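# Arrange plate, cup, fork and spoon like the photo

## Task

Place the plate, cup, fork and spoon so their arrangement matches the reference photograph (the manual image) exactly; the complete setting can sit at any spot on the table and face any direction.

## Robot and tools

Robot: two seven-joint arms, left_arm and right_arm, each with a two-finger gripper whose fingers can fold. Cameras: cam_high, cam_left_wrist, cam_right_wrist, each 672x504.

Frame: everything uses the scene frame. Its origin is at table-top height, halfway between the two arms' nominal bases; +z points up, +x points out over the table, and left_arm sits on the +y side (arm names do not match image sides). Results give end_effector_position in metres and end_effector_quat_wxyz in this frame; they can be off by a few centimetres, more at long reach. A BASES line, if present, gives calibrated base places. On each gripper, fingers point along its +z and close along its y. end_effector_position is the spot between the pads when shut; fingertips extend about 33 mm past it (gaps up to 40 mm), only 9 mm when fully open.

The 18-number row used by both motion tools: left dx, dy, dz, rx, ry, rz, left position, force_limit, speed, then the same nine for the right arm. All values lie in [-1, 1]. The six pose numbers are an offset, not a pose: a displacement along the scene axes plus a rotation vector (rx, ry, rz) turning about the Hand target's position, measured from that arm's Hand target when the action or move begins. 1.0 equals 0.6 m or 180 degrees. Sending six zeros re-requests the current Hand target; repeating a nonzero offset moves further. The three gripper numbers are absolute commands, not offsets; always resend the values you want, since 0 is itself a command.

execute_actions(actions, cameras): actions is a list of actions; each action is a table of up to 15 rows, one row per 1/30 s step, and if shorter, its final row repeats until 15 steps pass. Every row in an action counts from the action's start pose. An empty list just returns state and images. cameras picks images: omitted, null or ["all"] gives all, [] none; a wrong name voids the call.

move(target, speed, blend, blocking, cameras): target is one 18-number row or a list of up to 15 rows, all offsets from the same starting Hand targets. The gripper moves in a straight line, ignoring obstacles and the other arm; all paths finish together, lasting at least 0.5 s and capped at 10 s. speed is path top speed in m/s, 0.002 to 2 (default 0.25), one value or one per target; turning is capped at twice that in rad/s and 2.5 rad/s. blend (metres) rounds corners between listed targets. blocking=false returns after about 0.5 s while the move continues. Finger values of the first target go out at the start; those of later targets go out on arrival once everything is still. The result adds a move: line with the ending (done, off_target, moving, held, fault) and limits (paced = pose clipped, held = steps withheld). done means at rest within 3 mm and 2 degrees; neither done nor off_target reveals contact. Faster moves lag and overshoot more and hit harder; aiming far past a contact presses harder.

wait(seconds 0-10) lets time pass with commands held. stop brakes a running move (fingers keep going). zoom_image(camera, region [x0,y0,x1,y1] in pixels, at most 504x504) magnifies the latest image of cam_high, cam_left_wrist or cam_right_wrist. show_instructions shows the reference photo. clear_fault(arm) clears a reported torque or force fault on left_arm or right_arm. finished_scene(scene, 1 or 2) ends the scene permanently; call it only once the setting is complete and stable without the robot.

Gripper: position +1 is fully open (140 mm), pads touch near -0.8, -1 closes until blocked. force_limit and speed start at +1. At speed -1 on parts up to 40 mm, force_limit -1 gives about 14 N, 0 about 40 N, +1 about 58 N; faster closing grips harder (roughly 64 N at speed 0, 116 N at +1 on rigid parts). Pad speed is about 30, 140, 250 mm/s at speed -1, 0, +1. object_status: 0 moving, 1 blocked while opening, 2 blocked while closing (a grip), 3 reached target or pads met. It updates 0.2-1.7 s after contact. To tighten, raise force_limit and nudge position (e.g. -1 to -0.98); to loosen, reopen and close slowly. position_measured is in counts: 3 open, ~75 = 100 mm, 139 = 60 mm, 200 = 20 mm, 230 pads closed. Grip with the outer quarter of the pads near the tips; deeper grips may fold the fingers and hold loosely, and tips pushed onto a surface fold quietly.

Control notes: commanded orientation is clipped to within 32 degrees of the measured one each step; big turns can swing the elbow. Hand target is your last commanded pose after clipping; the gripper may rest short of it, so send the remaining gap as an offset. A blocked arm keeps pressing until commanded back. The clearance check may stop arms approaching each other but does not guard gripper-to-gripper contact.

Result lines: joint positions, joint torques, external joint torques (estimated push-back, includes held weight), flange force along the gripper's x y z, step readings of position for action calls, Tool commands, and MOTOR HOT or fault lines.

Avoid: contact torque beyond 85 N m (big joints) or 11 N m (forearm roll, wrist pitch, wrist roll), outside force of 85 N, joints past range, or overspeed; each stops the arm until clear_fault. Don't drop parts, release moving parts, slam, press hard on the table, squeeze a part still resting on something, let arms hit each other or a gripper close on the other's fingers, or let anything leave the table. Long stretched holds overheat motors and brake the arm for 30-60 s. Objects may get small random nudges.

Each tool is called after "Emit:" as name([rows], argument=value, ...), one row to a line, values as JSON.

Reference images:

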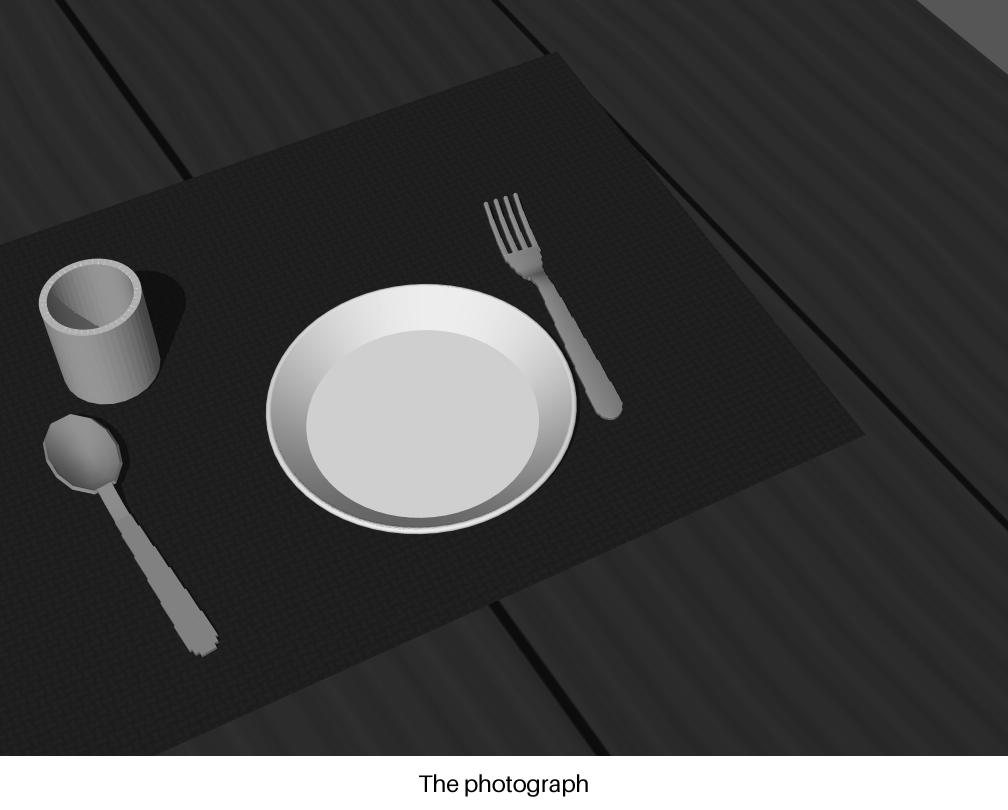

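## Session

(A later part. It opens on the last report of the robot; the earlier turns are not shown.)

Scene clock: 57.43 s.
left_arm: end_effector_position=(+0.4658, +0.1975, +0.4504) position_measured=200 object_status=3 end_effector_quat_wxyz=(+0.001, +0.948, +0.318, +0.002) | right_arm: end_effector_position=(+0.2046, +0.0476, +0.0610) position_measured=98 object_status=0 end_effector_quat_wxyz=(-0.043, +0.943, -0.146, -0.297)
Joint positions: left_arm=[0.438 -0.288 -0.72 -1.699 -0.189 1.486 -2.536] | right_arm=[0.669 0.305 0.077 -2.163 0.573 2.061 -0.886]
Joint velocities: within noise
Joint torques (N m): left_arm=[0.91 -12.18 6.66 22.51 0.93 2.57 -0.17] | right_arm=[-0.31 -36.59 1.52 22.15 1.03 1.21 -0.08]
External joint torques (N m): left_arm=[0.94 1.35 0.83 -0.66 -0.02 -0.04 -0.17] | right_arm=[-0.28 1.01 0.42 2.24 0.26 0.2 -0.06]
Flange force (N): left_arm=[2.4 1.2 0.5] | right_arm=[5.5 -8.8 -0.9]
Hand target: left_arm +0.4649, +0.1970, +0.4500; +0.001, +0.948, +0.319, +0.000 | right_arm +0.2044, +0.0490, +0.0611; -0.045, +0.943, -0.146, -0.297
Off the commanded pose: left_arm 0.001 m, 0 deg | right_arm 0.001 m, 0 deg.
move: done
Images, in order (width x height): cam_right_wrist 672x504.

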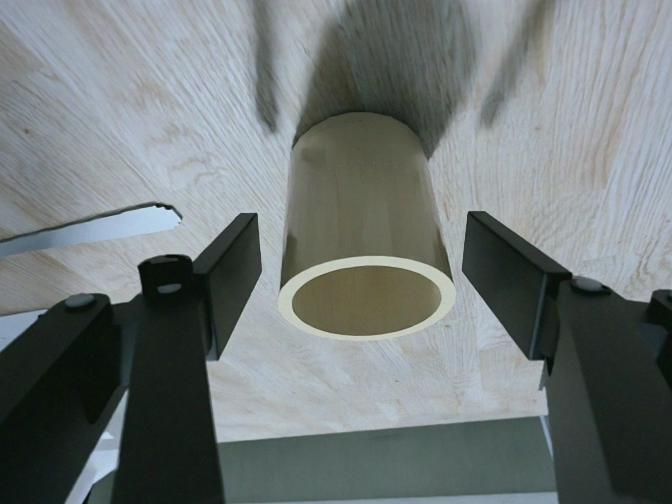

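Emit:
move([
  [0,0,0,0,0,0,-0.56,-0.8,-1, 0.137,-0.043,0.205,0,0,0,0.25,-1,-1],
  [-0.14,0.755,-0.083,0,0,0,-0.56,-0.8,-1, 0.1,-0.1,0.3,-0.058,-0.1855,0,0.25,-1,-1],
], speed=[0.1,0.25])

Scene clock: 64.00 s.
left_arm: end_effector_position=(+0.3800, +0.6482, +0.3998) position_measured=200 object_status=3 end_effector_quat_wxyz=(+0.002, +0.947, +0.322, -0.002) | right_arm: end_effector_position=(+0.2633, -0.0107, +0.2409) position_measured=98 object_status=3 end_effector_quat_wxyz=(-0.001, +0.988, -0.151, -0.003)
Joint positions: left_arm=[0.42 -0.449 0.161 -2.058 0.066 1.609 -1.703] | right_arm=[0.668 -0.255 0.174 -2.29 0.055 2.036 -0.445]
Joint velocities: left_arm=[0 -0.001 0.001 0 0 0.001 0.006] | right_arm=[0 -0.001 0.001 0 0 0.001 0.004]
Joint torques (N m): left_arm=[0.46 -15.2 -1.91 23.89 1.21 2.98 0.25] | right_arm=[-0.92 -22.58 -0.95 26.59 0.43 2.96 0.21]
External joint torques (N m): left_arm=[0.5 0.68 0.81 -0.57 0.32 0.32 0.25] | right_arm=[-0.88 0.13 0.62 2.15 -0.26 0.36 0.21]
Flange force (N): left_arm=[1.2 -1.9 2.3] | right_arm=[2.6 -7.0 -2.8]
Hand target: left_arm +0.3809, +0.6500, +0.4002; +0.001, +0.948, +0.319, +0.000 | right_arm +0.2644, -0.0110, +0.2411; -0.001, +0.988, -0.153, +0.000
Off the commanded pose: left_arm 0.002 m, 0 deg | right_arm 0.001 m, 0 deg.
move: done

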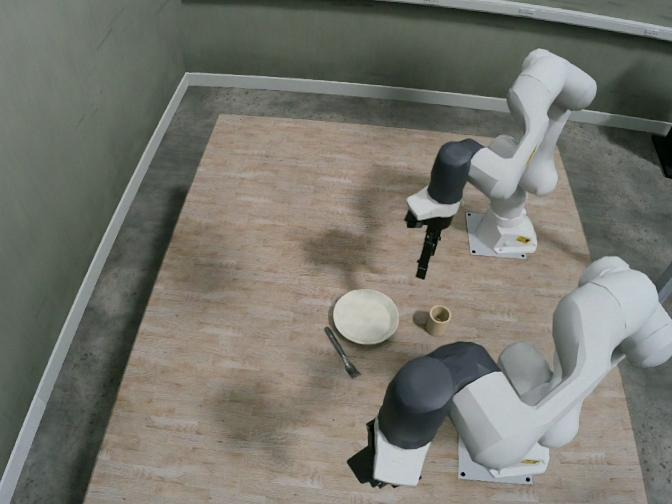

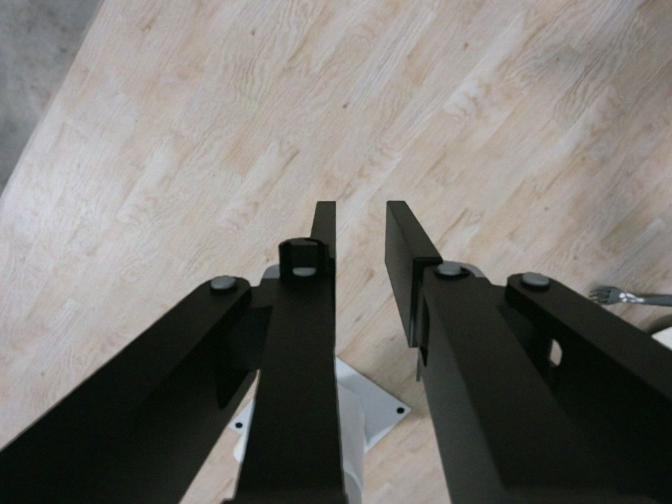

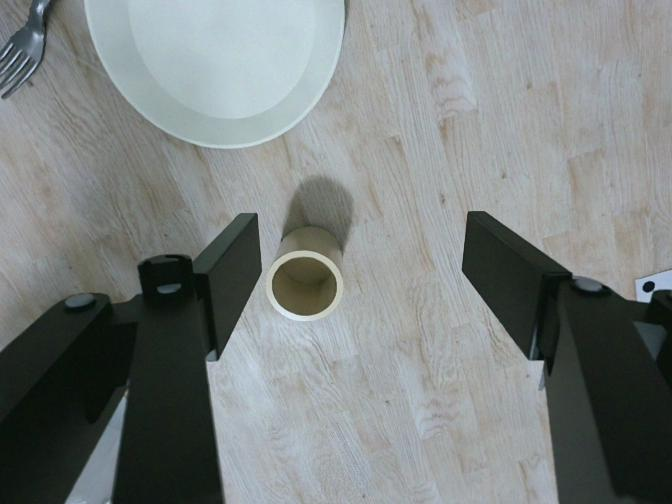

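Emit:
move(target=[0,0,0,0,0,0,-0.56,-0.8,-1, -0.128,0.413,-0.1518,0,0,-0.41,-0.3,-1,0], speed=0.25)

Scene clock: 68.57 s.
left_arm: end_effector_position=(+0.3801, +0.6483, +0.3999) position_measured=200 object_status=3 end_effector_quat_wxyz=(+0.002, +0.947, +0.321, -0.002) | right_arm: end_effector_position=(+0.1874, +0.2376, +0.1507) position_measured=167 object_status=3 end_effector_quat_wxyz=(-0.002, +0.701, -0.713, -0.001)
Joint positions: left_arm=[0.42 -0.449 0.161 -2.058 0.066 1.61 -1.7] | right_arm=[1.008 0.363 0.216 -1.768 -0.09 2.126 1.286]
Joint velocities: left_arm=[within noise] | right_arm=[0 0.001 0 0 0 0 0.006]
Joint torques (N m): left_arm=[0.88 -15.14 -2.27 23.72 1.08 2.94 0.14] | right_arm=[0.3 -40.95 2.55 26.34 0.66 2.33 0.33]
External joint torques (N m): left_arm=[0.84 0.61 0.35 -0.65 0.19 0.3 0.14] | right_arm=[0.24 1.71 -0.33 2.54 -0.01 -0.14 0.33]
Flange force (N): left_arm=[0.5 -1.3 2.5] | right_arm=[-16.4 -5.0 -1.0]
Hand target: left_arm +0.3809, +0.6500, +0.4002; +0.001, +0.948, +0.319, +0.000 | right_arm +0.1876, +0.2368, +0.1500; +0.000, +0.699, -0.715, +0.000
Off the commanded pose: left_arm 0.002 m, 0 deg | right_arm 0.001 m, 0 deg.
move: done

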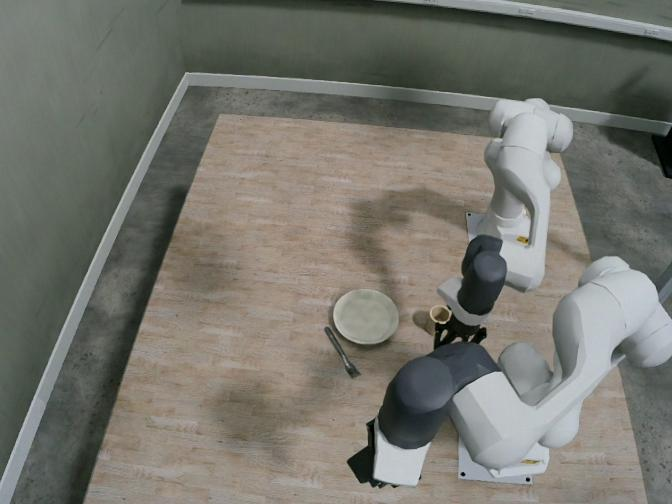

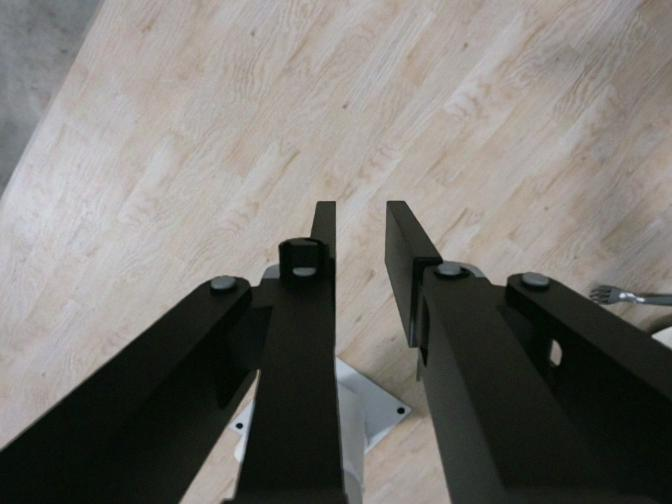

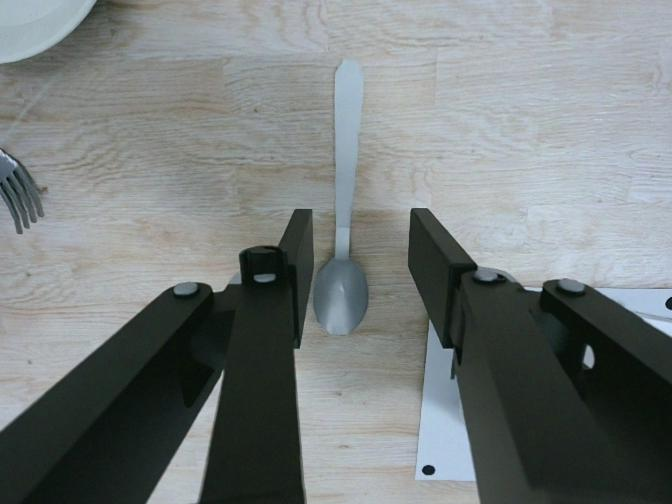

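Emit:
move([
  [0,0,0,0,0,0,-0.56,-0.8,-1, 0.09,0.022,-0.1,0,0,0,-1,-1,0],
  [0,0,0,0,0,0,-0.56,-0.8,-1, 0.09,0.022,-0.183,0,0,0,-1,-1,0],
], speed=[0.15,0.06], cameras=["cam_right_wrist"])

Scene clock: 71.67 s.
left_arm: end_effector_position=(+0.3801, +0.6483, +0.4000) position_measured=200 object_status=3 end_effector_quat_wxyz=(+0.002, +0.947, +0.321, -0.002) | right_arm: end_effector_position=(+0.2404, +0.2497, +0.0407) position_measured=233 object_status=3 end_effector_quat_wxyz=(+0.002, +0.698, -0.717, -0.001)
Joint positions: left_arm=[0.42 -0.449 0.161 -2.058 0.066 1.61 -1.7] | right_arm=[0.978 0.607 0.179 -1.682 -0.13 2.275 1.248]
Joint velocities: left_arm=[within noise] | right_arm=[0.001 -0.002 0 -0.001 0.001 0.004 0.002]
Joint torques (N m): left_arm=[0.91 -15.13 -2.3 23.72 1.07 2.92 0.17] | right_arm=[0.34 -46.78 3.45 24.72 0.36 2.87 0.13]
External joint torques (N m): left_arm=[0.94 0.67 0.41 -0.72 0.18 0.27 0.17] | right_arm=[0.34 1.44 -0.41 2.23 -0.24 0.41 0.13]
Flange force (N): left_arm=[0.5 -1.4 2.6] | right_arm=[-13.6 -5.1 2.7]
Hand target: left_arm +0.3809, +0.6500, +0.4002; +0.001, +0.948, +0.319, +0.000 | right_arm +0.2416, +0.2500, +0.0402; +0.000, +0.699, -0.715, +0.000
Off the commanded pose: left_arm 0.002 m, 0 deg | right_arm 0.001 m, 0 deg.
move: done
Images, in order (width x height): cam_right_wrist 672x504.

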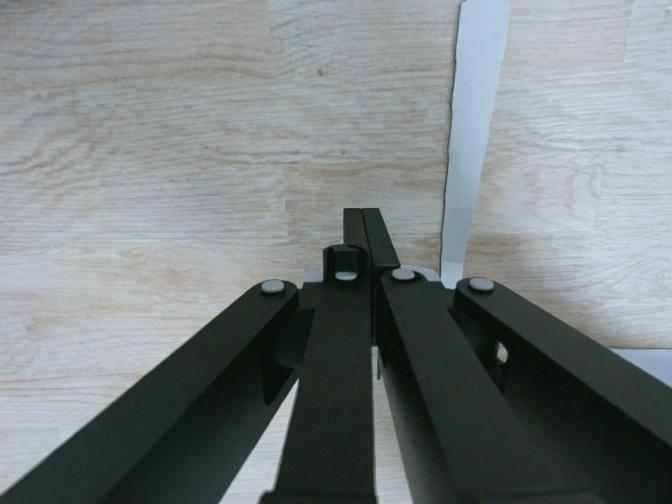

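Step down 4 mm.

Emit:
move(target=[0,0,0,0,0,0,-0.56,-0.8,-1, 0,0,-0.0067,0,0,0,-1,-1,0], speed=0.02, cameras=[])

Scene clock: 72.57 s.
left_arm: end_effector_position=(+0.3801, +0.6483, +0.4000) position_measured=200 object_status=3 end_effector_quat_wxyz=(+0.002, +0.947, +0.321, -0.002) | right_arm: end_effector_position=(+0.2408, +0.2503, +0.0378) position_measured=233 object_status=3 end_effector_quat_wxyz=(+0.001, +0.698, -0.717, -0.001)
Joint positions: left_arm=[0.42 -0.449 0.161 -2.058 0.066 1.61 -1.7] | right_arm=[0.98 0.612 0.177 -1.682 -0.13 2.282 1.248]
Joint velocities: left_arm=[within noise] | right_arm=[0.002 0.001 -0.001 0 0 0.004 0.001]
Joint torques (N m): left_arm=[0.92 -15.11 -2.28 23.68 1.06 2.92 0.16] | right_arm=[-0.09 -46.44 3.49 24.55 0.38 2.87 0.13]
External joint torques (N m): left_arm=[1.02 0.64 0.5 -0.71 0.19 0.27 0.16] | right_arm=[-0.05 1.91 -0.34 2.11 -0.22 0.41 0.13]
Flange force (N): left_arm=[0.4 -1.6 2.6] | right_arm=[-13.9 -5.7 3.5]
Hand target: left_arm +0.3809, +0.6500, +0.4002; +0.001, +0.948, +0.319, +0.000 | right_arm +0.2416, +0.2500, +0.0362; +0.000, +0.699, -0.715, +0.000
Off the commanded pose: left_arm 0.002 m, 0 deg | right_arm 0.002 m, 0 deg.
move: done
No camera images: "cameras" was empty.

Emit:
move(target=[0,0,0,0,0,0,-0.56,-0.8,-1, 0,0,-0.0045,0,0,0,-1,-1,0], speed=0.02, cameras=[])

Scene clock: 73.63 s.
left_arm: end_effector_position=(+0.3802, +0.6483, +0.4000) position_measured=200 object_status=3 end_effector_quat_wxyz=(+0.002, +0.947, +0.321, -0.002) | right_arm: end_effector_position=(+0.2409, +0.2505, +0.0352) position_measured=233 object_status=3 end_effector_quat_wxyz=(+0.000, +0.698, -0.717, -0.001)
Joint positions: left_arm=[0.42 -0.449 0.161 -2.058 0.066 1.61 -1.7] | right_arm=[0.981 0.616 0.175 -1.682 -0.13 2.287 1.248]
Joint velocities: left_arm=[within noise] | right_arm=[0.001 0 -0.002 0 0.001 0.003 0.001]
Joint torques (N m): left_arm=[0.95 -15.13 -2.29 23.69 1.07 2.92 0.15] | right_arm=[0.03 -46.53 3.25 24.44 0.42 2.87 0.06]
External joint torques (N m): left_arm=[0.99 0.76 0.43 -0.75 0.19 0.27 0.15] | right_arm=[0.2 1.96 -0.48 1.97 -0.18 0.39 0.06]
Flange force (N): left_arm=[0.7 -1.5 2.7] | right_arm=[-13.6 -5.5 3.7]
Hand target: left_arm +0.3809, +0.6500, +0.4002; +0.001, +0.948, +0.319, +0.000 | right_arm +0.2416, +0.2500, +0.0335; +0.000, +0.699, -0.715, +0.000
Off the commanded pose: left_arm 0.002 m, 0 deg | right_arm 0.002 m, 0 deg.
move: done
No camera images: "cameras" was empty.

Emit:
move(target=[0,0,0,0,0,0,-0.56,-0.8,-1, 0,0,-0.0035,0,0,0,-1,-1,0], speed=0.02, cameras=["cam_right_wrist"])

Scene clock: 74.63 s.
left_arm: end_effector_position=(+0.3802, +0.6483, +0.4000) position_measured=200 object_status=3 end_effector_quat_wxyz=(+0.002, +0.947, +0.321, -0.001) | right_arm: end_effector_position=(+0.2409, +0.2505, +0.0332) position_measured=233 object_status=3 end_effector_quat_wxyz=(+0.000, +0.698, -0.717, -0.001)
Joint positions: left_arm=[0.42 -0.449 0.161 -2.058 0.066 1.61 -1.7] | right_arm=[0.983 0.619 0.174 -1.683 -0.13 2.291 1.248]
Joint velocities: left_arm=[within noise] | right_arm=[0.001 0 -0.002 0 0 0.003 -0.001]
Joint torques (N m): left_arm=[0.94 -15.13 -2.24 23.62 1.06 2.91 0.18] | right_arm=[0.31 -46.61 3.09 24.34 0.42 2.73 0.08]
External joint torques (N m): left_arm=[0.93 0.87 0.44 -0.9 0.18 0.25 0.18] | right_arm=[0.32 1.92 -0.75 1.94 -0.17 0.25 0.08]
Flange force (N): left_arm=[0.6 -1.5 3.0] | right_arm=[-13.8 -5.4 3.5]
Hand target: left_arm +0.3809, +0.6500, +0.4002; +0.001, +0.948, +0.319, +0.000 | right_arm +0.2416, +0.2500, +0.0314; +0.000, +0.699, -0.715, +0.000
Off the commanded pose: left_arm 0.002 m, 0 deg | right_arm 0.002 m, 0 deg.
move: done
Images, in order (width x height): cam_right_wrist 672x504.

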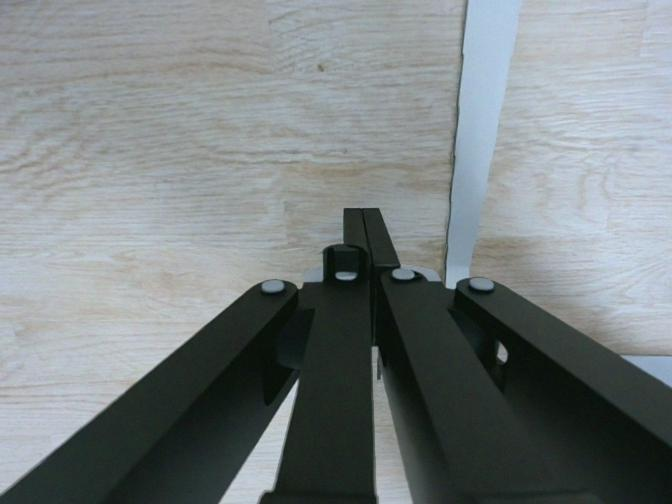

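Emit:
move(target=[0,0,0,0,0,0,-0.56,-0.8,-1, 0,0,-0.004,0,0,0,-1,-1,0], speed=0.02, cameras=[])

Scene clock: 75.63 s.
left_arm: end_effector_position=(+0.3802, +0.6483, +0.4000) position_measured=200 object_status=3 end_effector_quat_wxyz=(+0.002, +0.947, +0.321, -0.001) | right_arm: end_effector_position=(+0.2409, +0.2505, +0.0307) position_measured=233 object_status=3 end_effector_quat_wxyz=(+0.000, +0.698, -0.717, -0.001)
Joint positions: left_arm=[0.42 -0.449 0.161 -2.058 0.066 1.61 -1.7] | right_arm=[0.984 0.623 0.172 -1.683 -0.13 2.295 1.248]
Joint velocities: left_arm=[within noise] | right_arm=[0.002 0 -0.003 0.001 0.001 0.003 0]
Joint torques (N m): left_arm=[0.9 -15.16 -2.27 23.63 1.07 2.92 0.2] | right_arm=[0.08 -46.67 3.66 24.32 0.42 2.83 0.12]
External joint torques (N m): left_arm=[0.83 0.8 0.32 -0.85 0.17 0.27 0.2] | right_arm=[0.08 1.92 -0.17 1.98 -0.17 0.36 0.12]
Flange force (N): left_arm=[0.6 -1.3 2.9] | right_arm=[-13.5 -5.4 3.6]
Hand target: left_arm +0.3809, +0.6500, +0.4002; +0.001, +0.948, +0.319, +0.000 | right_arm +0.2416, +0.2500, +0.0290; +0.000, +0.699, -0.715, +0.000
Off the commanded pose: left_arm 0.002 m, 0 deg | right_arm 0.002 m, 0 deg.
move: done
No camera images: "cameras" was empty.

Emit:
move(target=[0,0,0,0,0,0,-0.56,-0.8,-1, 0,0,-0.004,0,0,0,-1,-1,0], speed=0.02, cameras=[])

Scene clock: 76.67 s.
left_arm: end_effector_position=(+0.3802, +0.6483, +0.4000) position_measured=200 object_status=3 end_effector_quat_wxyz=(+0.002, +0.947, +0.321, -0.001) | right_arm: end_effector_position=(+0.2409, +0.2506, +0.0292) position_measured=233 object_status=3 end_effector_quat_wxyz=(+0.000, +0.698, -0.716, -0.001)
Joint positions: left_arm=[0.42 -0.449 0.161 -2.058 0.066 1.61 -1.7] | right_arm=[0.985 0.625 0.171 -1.683 -0.13 2.298 1.248]
Joint velocities: within noise
Joint torques (N m): left_arm=[0.94 -15.14 -2.32 23.67 1.07 2.91 0.2] | right_arm=[0.18 -44.89 3.37 23.59 0.39 3.14 0.05]
External joint torques (N m): left_arm=[0.97 0.64 0.4 -0.72 0.19 0.26 0.2] | right_arm=[0.2 3.61 -0.43 1.31 -0.2 0.67 0.05]
Flange force (N): left_arm=[0.4 -1.5 2.6] | right_arm=[-14.4 -5.7 7.1]
Hand target: left_arm +0.3809, +0.6500, +0.4002; +0.001, +0.948, +0.319, +0.000 | right_arm +0.2416, +0.2500, +0.0266; +0.000, +0.699, -0.715, +0.000
Off the commanded pose: left_arm 0.002 m, 0 deg | right_arm 0.003 m, 0 deg.
move: done
No camera images: "cameras" was empty.

Emit:
move([
  [0,0,0,0,0,0,-0.56,-0.8,-1, 0,0,0.089,0,0,0,-1,-1,0],
  [0,0,0,0,0,0,-0.56,-0.8,-1, -0.0815,0.0088,0.089,0,0,-0.007,-0.3,-1,0],
  [0,0,0,0,0,0,-0.56,-0.8,-1, -0.0815,0.0088,0.026,0,0,-0.007,-0.3,-1,0],
], speed=0.1, cameras=["cam_right_wrist"])

Scene clock: 81.17 s.
left_arm: end_effector_position=(+0.3802, +0.6484, +0.4001) position_measured=200 object_status=3 end_effector_quat_wxyz=(+0.002, +0.947, +0.321, -0.001) | right_arm: end_effector_position=(+0.1914, +0.2544, +0.0420) position_measured=167 object_status=3 end_effector_quat_wxyz=(+0.002, +0.691, -0.722, +0.000)
Joint positions: left_arm=[0.42 -0.449 0.161 -2.057 0.066 1.61 -1.7] | right_arm=[1.048 0.565 0.175 -1.749 -0.122 2.299 1.333]
Joint velocities: left_arm=[within noise] | right_arm=[0.001 0 -0.001 -0.001 0.001 0.005 0.002]
Joint torques (N m): left_arm=[0.91 -15.13 -2.29 23.6 1.07 2.91 0.17] | right_arm=[0.41 -45.63 3.41 24.55 0.59 2.91 0.22]
External joint torques (N m): left_arm=[0.92 0.77 0.39 -0.88 0.19 0.25 0.17] | right_arm=[0.35 1.41 -0.22 2.29 0 0.45 0.22]
Flange force (N): left_arm=[0.4 -1.4 3.0] | right_arm=[-13.5 -3.6 2.7]
Hand target: left_arm +0.3809, +0.6500, +0.4002; +0.001, +0.948, +0.319, +0.000 | right_arm +0.1927, +0.2553, +0.0422; +0.000, +0.691, -0.723, +0.000
Off the commanded pose: left_arm 0.002 m, 0 deg | right_arm 0.002 m, 0 deg.
move: done
Images, in order (width x height): cam_right_wrist 672x504.

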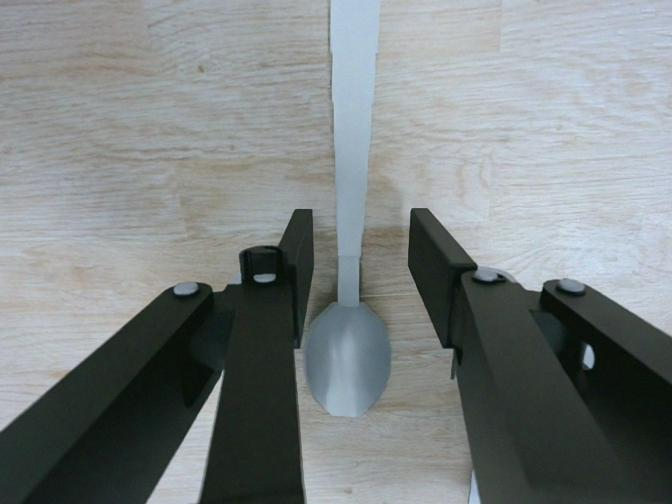

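Emit:
move([
  [0,0,0,0,0,0,-0.56,-0.8,-1, 0.007,0,-0.0197,0,0,0,-0.3,-1,0],
  [0,0,0,0,0,0,-0.56,-0.8,-1, 0.007,0,-0.0197,0,0,0,-1,-0.8,-1],
], speed=0.04, cameras=["cam_right_wrist"])

Emit:
wait(seconds=0.6, cameras=[])

Scene clock: 83.87 s.
left_arm: end_effector_position=(+0.3802, +0.6484, +0.4001) position_measured=200 object_status=3 end_effector_quat_wxyz=(+0.002, +0.947, +0.321, -0.001) | right_arm: end_effector_position=(+0.1955, +0.2542, +0.0304) position_measured=214 object_status=2 end_effector_quat_wxyz=(+0.002, +0.689, -0.724, +0.000)
Joint positions: left_arm=[0.42 -0.449 0.161 -2.057 0.066 1.61 -1.7] | right_arm=[1.049 0.586 0.168 -1.746 -0.123 2.318 1.333]
Joint velocities: within noise
Joint torques (N m): left_arm=[0.93 -15.14 -2.31 23.62 1.07 2.89 0.17] | right_arm=[0.22 -45.71 3.15 24.45 0.43 2.81 0.04]
External joint torques (N m): left_arm=[0.94 0.62 0.37 -0.75 0.19 0.24 0.17] | right_arm=[0.23 1.68 -0.41 2.35 -0.15 0.34 0.04]
Flange force (N): left_arm=[0.2 -1.4 2.6] | right_arm=[-14.5 -4.4 3.2]
Hand target: left_arm +0.3809, +0.6500, +0.4002; +0.001, +0.948, +0.319, +0.000 | right_arm +0.1969, +0.2553, +0.0304; +0.000, +0.691, -0.723, +0.000
Off the commanded pose: left_arm 0.002 m, 0 deg | right_arm 0.002 m, 0 deg.
move: done
Images, in order (width x height): cam_right_wrist 672x504.

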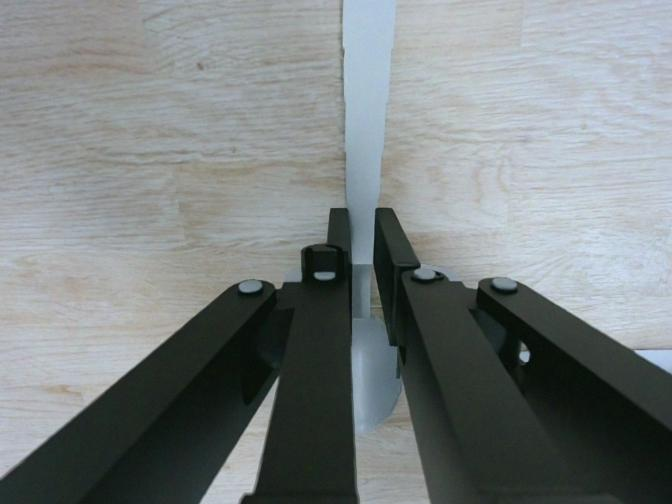

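Scene clock: 84.47 s.
left_arm: end_effector_position=(+0.3802, +0.6484, +0.4001) position_measured=200 object_status=3 end_effector_quat_wxyz=(+0.002, +0.947, +0.321, -0.001) | right_arm: end_effector_position=(+0.1956, +0.2541, +0.0304) position_measured=214 object_status=2 end_effector_quat_wxyz=(+0.002, +0.689, -0.724, +0.000)
Joint positions: left_arm=[0.42 -0.449 0.161 -2.057 0.066 1.61 -1.7] | right_arm=[1.049 0.586 0.167 -1.746 -0.123 2.318 1.333]
Joint velocities: within noise
Joint torques (N m): left_arm=[0.93 -15.1 -2.26 23.65 1.07 2.91 0.17] | right_arm=[0.19 -45.66 3.47 24.49 0.42 2.78 0.07]
External joint torques (N m): left_arm=[1.07 0.67 0.58 -0.74 0.2 0.26 0.17] | right_arm=[0.37 1.71 0.03 2.44 -0.16 0.34 0.07]
Flange force (N): left_arm=[0.5 -1.8 2.6] | right_arm=[-15.1 -4.2 3.2]
Hand target: left_arm +0.3809, +0.6500, +0.4002; +0.001, +0.948, +0.319, +0.000 | right_arm +0.1969, +0.2553, +0.0304; +0.000, +0.691, -0.723, +0.000
Tool commands: left_gripper/position=-0.56 left_gripper/force_limit=-0.8 left_gripper/speed=-1.0 right_gripper/position=-1.0 right_gripper/force_limit=-0.8 right_gripper/speed=-1.0
Off the commanded pose: left_arm 0.002 m, 0 deg | right_arm 0.002 m, 0 deg.
wait: 0.60 s; at rest by 0.17 s
No camera images: "cameras" was empty.

Emit:
move([
  [0,0,0,0,0,0,-0.56,-0.8,-1, 0,0,0.25,0,0,0,-1,-0.8,-1],
  [0,0,0,0,0,0,-0.56,-0.8,-1, 0.1385,-0.892,0.366,0,0,0.2733,-1,-0.8,-1],
  [0.14,-0.755,0.083,0,0,0,1,-0.8,0, 0.1385,-0.892,0.366,0,0,0.2733,-1,-0.8,-1],
], speed=[0.12,0.25,0.3], blend=0.03)

Scene clock: 93.50 s.
left_arm: end_effector_position=(+0.4655, +0.1964, +0.4504) position_measured=3 object_status=0 end_effector_quat_wxyz=(+0.003, +0.948, +0.318, +0.001) | right_arm: end_effector_position=(+0.2792, -0.2786, +0.2488) position_measured=214 object_status=2 end_effector_quat_wxyz=(-0.001, +0.928, -0.371, -0.001)
Joint positions: left_arm=[0.413 -0.282 -0.701 -1.7 -0.185 1.488 -2.543] | right_arm=[0.864 -0.823 -0.508 -2.629 -0.377 1.854 -0.188]
Joint velocities: within noise
Joint torques (N m): left_arm=[1.02 -12.77 6.22 22.66 1.17 2.52 -0.16] | right_arm=[-0.74 -3.25 8.9 25.84 0.74 2.59 -0.05]
External joint torques (N m): left_arm=[1.04 1.48 0.6 -0.62 0.23 -0.09 -0.16] | right_arm=[-0.81 -0.42 0.62 2.72 0 0 -0.04]
Flange force (N): left_arm=[3.1 2.7 -0.1] | right_arm=[2.1 -2.2 -6.5]
Hand target: left_arm +0.4649, +0.1970, +0.4500; +0.001, +0.948, +0.319, +0.000 | right_arm +0.2800, -0.2799, +0.2500; -0.001, +0.929, -0.370, +0.000
Off the commanded pose: left_arm 0.001 m, 0 deg | right_arm 0.002 m, 0 deg.
move: done

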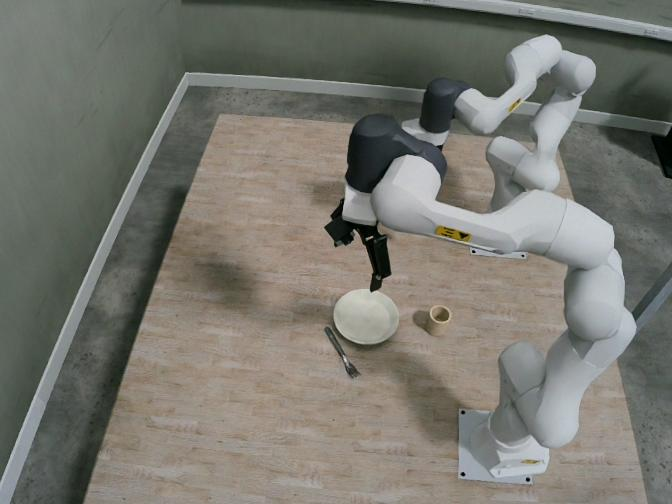

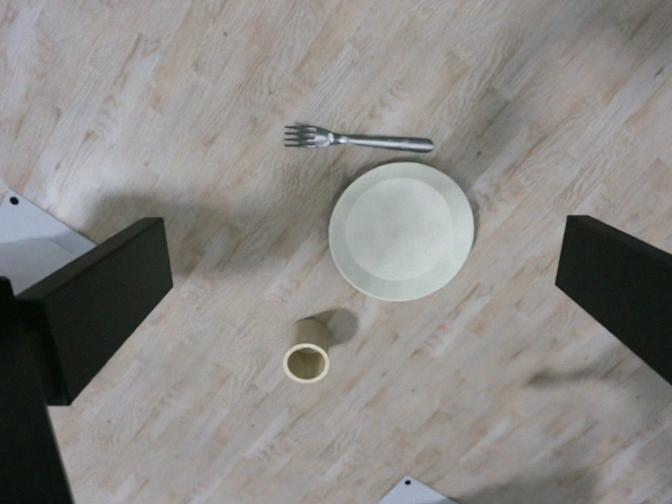

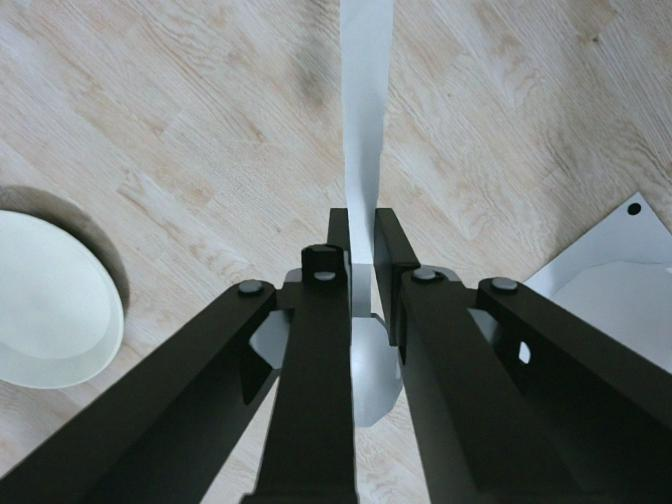

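Emit:
zoom_image(camera="cam_left_wrist", region=[270, 110, 490, 390])

Scaled by 1.800.

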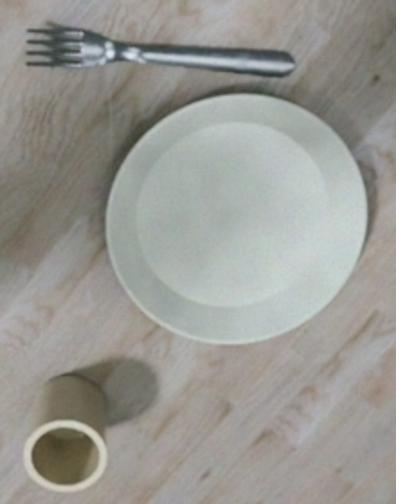

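Emit:
move([
  [0,0,0,0,0,0,1,-0.8,0, -0.05,0.358,-0.1,0,0,0.0055,-1,-0.8,-1],
  [0,0,0,0,0,0,1,-0.8,0, -0.05,0.358,-0.345,0,0,0.0055,-1,-0.8,-1],
], speed=[0.2,0.1], blend=0.02)

Scene clock: 99.97 s.
left_arm: end_effector_position=(+0.4655, +0.1964, +0.4504) position_measured=3 object_status=3 end_effector_quat_wxyz=(+0.003, +0.948, +0.318, +0.001) | right_arm: end_effector_position=(+0.2491, -0.0663, +0.0428) position_measured=214 object_status=2 end_effector_quat_wxyz=(+0.002, +0.932, -0.363, +0.000)
Joint positions: left_arm=[0.413 -0.282 -0.701 -1.7 -0.185 1.488 -2.543] | right_arm=[1.163 -0.053 -0.372 -2.666 -0.042 2.614 0.009]
Joint velocities: left_arm=[within noise] | right_arm=[0 0 0 -0.001 0.003 0.003 -0.008]
Joint torques (N m): left_arm=[0.99 -12.86 6.22 22.48 1.18 2.57 -0.18] | right_arm=[-0.05 -22.44 0.75 20.95 0.67 2.96 0.01]
External joint torques (N m): left_arm=[0.97 1.25 0.59 -0.74 0.24 -0.05 -0.18] | right_arm=[-0.06 0.79 0.29 2.44 0.29 0.38 0.01]
Flange force (N): left_arm=[2.4 1.6 0.7] | right_arm=[-0.2 -10.2 3.3]
Hand target: left_arm +0.4649, +0.1970, +0.4500; +0.001, +0.948, +0.319, +0.000 | right_arm +0.2500, -0.0651, +0.0430; -0.001, +0.932, -0.362, +0.000
Off the commanded pose: left_arm 0.001 m, 0 deg | right_arm 0.001 m, 0 deg.
move: done

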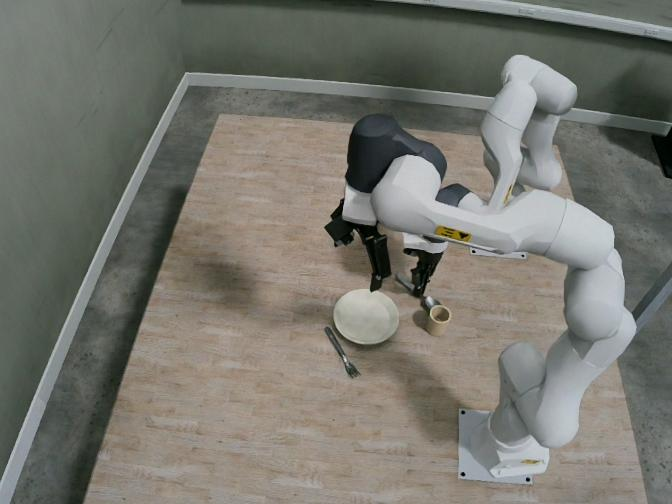

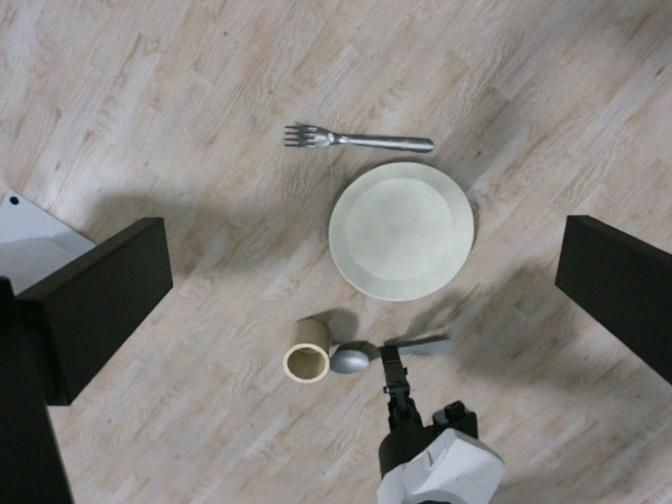

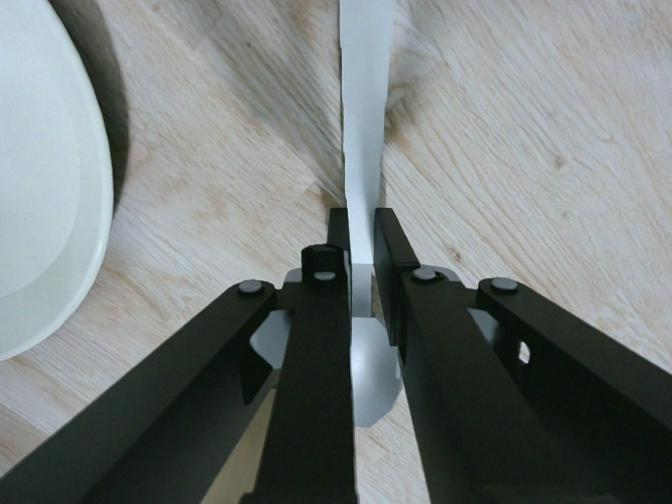

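Emit:
move([
  [0,0,0,0,0,0,1,-0.8,0, 0.009,-0.0037,0,0,0,-0.006,-1,-0.8,-1],
  [0,0,0,0,0,0,1,-0.8,0, 0.009,-0.0037,-0.013,0,0,-0.006,-1,-0.8,-1],
], speed=0.04, cameras=["cam_left_wrist"])

Emit:
zoom_image(camera="cam_left_wrist", region=[270, 110, 490, 390])

Scene clock: 102.07 s.
left_arm: end_effector_position=(+0.4655, +0.1964, +0.4505) position_measured=3 object_status=3 end_effector_quat_wxyz=(+0.003, +0.948, +0.318, +0.001) | right_arm: end_effector_position=(+0.2542, -0.0686, +0.0350) position_measured=214 object_status=2 end_effector_quat_wxyz=(+0.002, +0.929, -0.371, +0.000)
Joint positions: left_arm=[0.413 -0.282 -0.701 -1.7 -0.185 1.488 -2.543] | right_arm=[1.159 -0.023 -0.377 -2.661 -0.021 2.636 0]
Joint velocities: left_arm=[within noise] | right_arm=[0 -0.001 0.001 0 0.003 0.004 -0.006]
Joint torques (N m): left_arm=[0.99 -12.85 6.19 22.51 1.19 2.58 -0.16] | right_arm=[-0.36 -23.01 0.49 20.55 0.74 2.98 -0.02]
External joint torques (N m): left_arm=[0.74 1.04 0.3 -0.64 0.22 -0.03 -0.16] | right_arm=[-0.37 0.74 0.28 2.4 0.38 0.41 -0.02]
Flange force (N): left_arm=[1.9 1.8 0.7] | right_arm=[0.2 -10.1 3.8]
Hand target: left_arm +0.4649, +0.1970, +0.4500; +0.001, +0.948, +0.319, +0.000 | right_arm +0.2554, -0.0674, +0.0352; -0.001, +0.929, -0.371, +0.000
Off the commanded pose: left_arm 0.001 m, 0 deg | right_arm 0.002 m, 0 deg.
move: done
Images, in order (width x height): cam_left_wrist 672x504.

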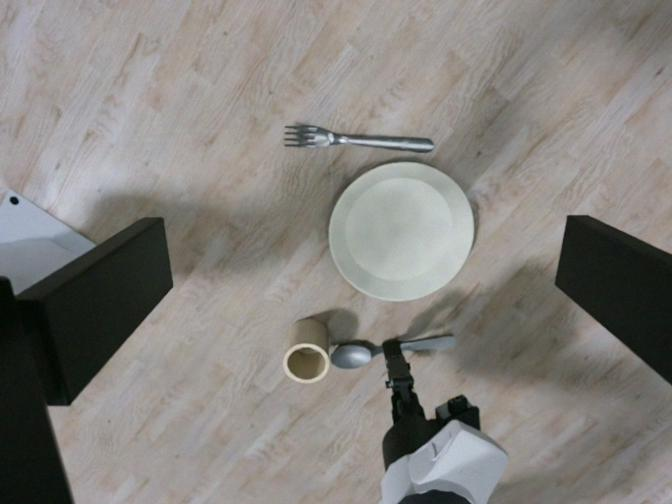

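Scaled by 1.800.

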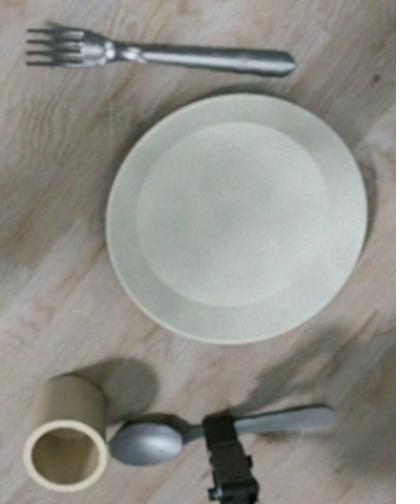

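Emit:
move(target=[0,0,0,0,0,0,1,-0.8,0, -0.008,-0.006,0,0,0,0.011,-1,-0.8,-1], speed=0.04, cameras=["cam_left_wrist"])

Emit:
zoom_image(camera="cam_left_wrist", region=[270, 110, 490, 390])

Scene clock: 105.37 s.
left_arm: end_effector_position=(+0.4655, +0.1964, +0.4505) position_measured=3 object_status=3 end_effector_quat_wxyz=(+0.003, +0.948, +0.318, +0.001) | right_arm: end_effector_position=(+0.2497, -0.0715, +0.0344) position_measured=214 object_status=2 end_effector_quat_wxyz=(+0.001, +0.933, -0.359, -0.001)
Joint positions: left_arm=[0.413 -0.282 -0.701 -1.7 -0.185 1.488 -2.543] | right_arm=[1.159 -0.035 -0.377 -2.678 -0.024 2.641 -0.024]
Joint velocities: left_arm=[within noise] | right_arm=[0 0 0 -0.001 0.001 0 -0.006]
Joint torques (N m): left_arm=[0.97 -12.9 6.25 22.44 1.18 2.57 -0.18] | right_arm=[-0.33 -23.49 0.63 20.18 0.12 2.99 -0.07]
External joint torques (N m): left_arm=[1.05 1.37 0.71 -0.85 0.24 -0.04 -0.18] | right_arm=[-0.3 -0.17 0.37 2.14 -0.23 0.42 -0.07]
Flange force (N): left_arm=[2.6 1.4 1.0] | right_arm=[0.3 -5.6 -0.2]
Hand target: left_arm +0.4649, +0.1970, +0.4500; +0.001, +0.948, +0.319, +0.000 | right_arm +0.2506, -0.0710, +0.0352; -0.001, +0.935, -0.355, +0.000
Off the commanded pose: left_arm 0.001 m, 0 deg | right_arm 0.001 m, 1 deg.
move: done
Images, in order (width x height): cam_left_wrist 672x504.

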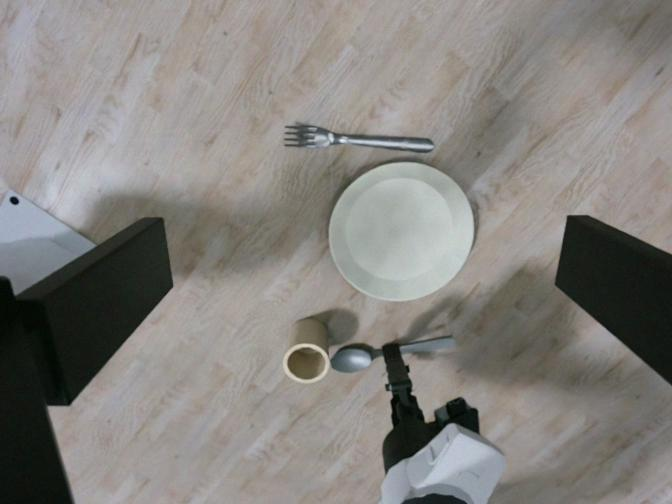

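Scaled by 1.800.

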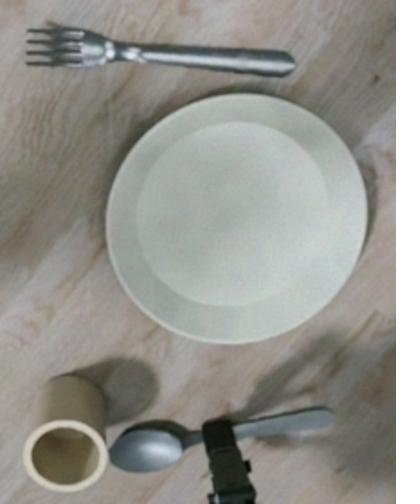

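Emit:
move([
  [0,0,0,0,0,0,1,-0.8,0, 0.003,-0.004,0,0,0,0,-1,-0.8,-1],
  [0,0,0,0,0,0,1,-0.8,0, 0.003,-0.004,-0.003,0,0,0,-1,-0.8,-1],
], speed=0.02, cameras=["cam_right_wrist"])

Scene clock: 106.70 s.
left_arm: end_effector_position=(+0.4655, +0.1964, +0.4505) position_measured=3 object_status=3 end_effector_quat_wxyz=(+0.003, +0.948, +0.318, +0.001) | right_arm: end_effector_position=(+0.2514, -0.0728, +0.0339) position_measured=214 object_status=2 end_effector_quat_wxyz=(+0.000, +0.934, -0.356, -0.001)
Joint positions: left_arm=[0.413 -0.282 -0.701 -1.7 -0.185 1.488 -2.543] | right_arm=[1.156 -0.035 -0.379 -2.68 -0.025 2.646 -0.033]
Joint velocities: left_arm=[within noise] | right_arm=[0 0.001 -0.001 0.001 -0.001 0.004 -0.006]
Joint torques (N m): left_arm=[0.98 -12.9 6.24 22.48 1.16 2.58 -0.16] | right_arm=[-0.85 -22.53 0.31 20.02 0.36 2.97 -0.03]
External joint torques (N m): left_arm=[0.96 1.25 0.58 -0.77 0.22 -0.03 -0.16] | right_arm=[-0.88 0.65 -0.01 2.06 0.01 0.4 -0.03]
Flange force (N): left_arm=[2.4 1.5 0.9] | right_arm=[1.5 -7.7 2.6]
Hand target: left_arm +0.4649, +0.1970, +0.4500; +0.001, +0.948, +0.319, +0.000 | right_arm +0.2524, -0.0734, +0.0334; -0.001, +0.935, -0.355, +0.000
Off the commanded pose: left_arm 0.001 m, 0 deg | right_arm 0.001 m, 0 deg.
move: done
Images, in order (width x height): cam_right_wrist 672x504.

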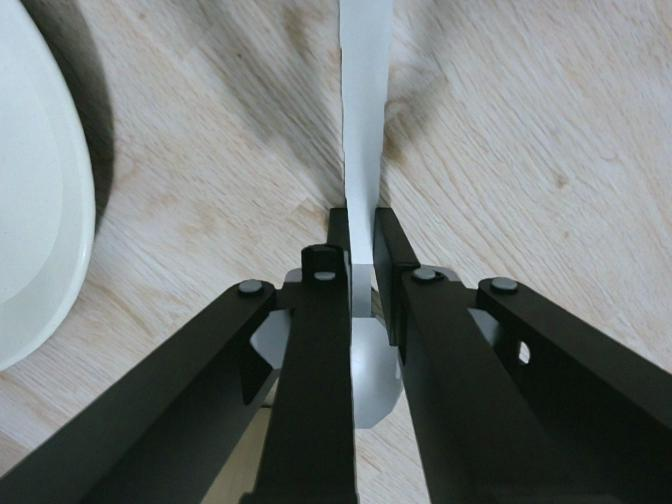

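Emit:
move(target=[0,0,0,0,0,0,1,-0.8,0, 0,0,-0.0027,0,0,0,-1,-0.8,-1], speed=0.02, cameras=["cam_right_wrist"])

Scene clock: 107.67 s.
left_arm: end_effector_position=(+0.4655, +0.1964, +0.4505) position_measured=3 object_status=3 end_effector_quat_wxyz=(+0.003, +0.948, +0.318, +0.001) | right_arm: end_effector_position=(+0.2519, -0.0730, +0.0325) position_measured=214 object_status=2 end_effector_quat_wxyz=(+0.000, +0.935, -0.355, +0.000)
Joint positions: left_arm=[0.413 -0.282 -0.701 -1.7 -0.185 1.488 -2.543] | right_arm=[1.156 -0.03 -0.379 -2.68 -0.025 2.651 -0.037]
Joint velocities: left_arm=[within noise] | right_arm=[0.001 -0.001 0 -0.001 -0.001 0.003 -0.003]
Joint torques (N m): left_arm=[0.97 -12.89 6.24 22.44 1.18 2.58 -0.19] | right_arm=[-0.58 -22.3 0.42 20.05 0.34 3.07 -0.04]
External joint torques (N m): left_arm=[1 1.35 0.64 -0.86 0.24 -0.04 -0.19] | right_arm=[-0.54 0.98 0.2 2.18 -0.01 0.5 -0.04]
Flange force (N): left_arm=[2.5 1.5 1.1] | right_arm=[1.0 -9.0 4.1]
Hand target: left_arm +0.4649, +0.1970, +0.4500; +0.001, +0.948, +0.319, +0.000 | right_arm +0.2524, -0.0734, +0.0317; -0.001, +0.935, -0.355, +0.000
Off the commanded pose: left_arm 0.001 m, 0 deg | right_arm 0.001 m, 0 deg.
move: done
Images, in order (width x height): cam_right_wrist 672x504.

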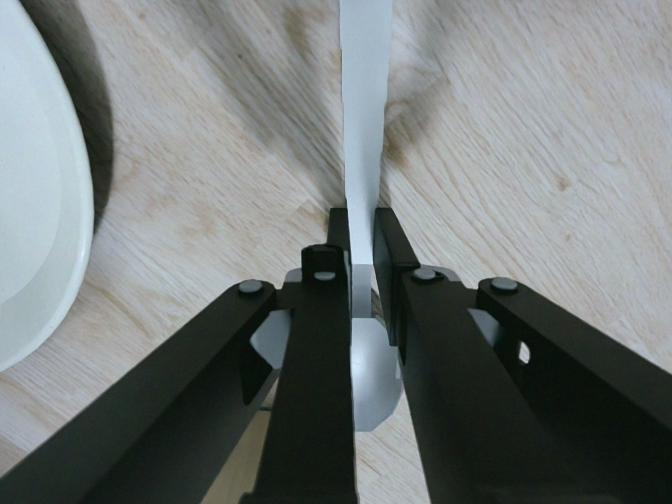

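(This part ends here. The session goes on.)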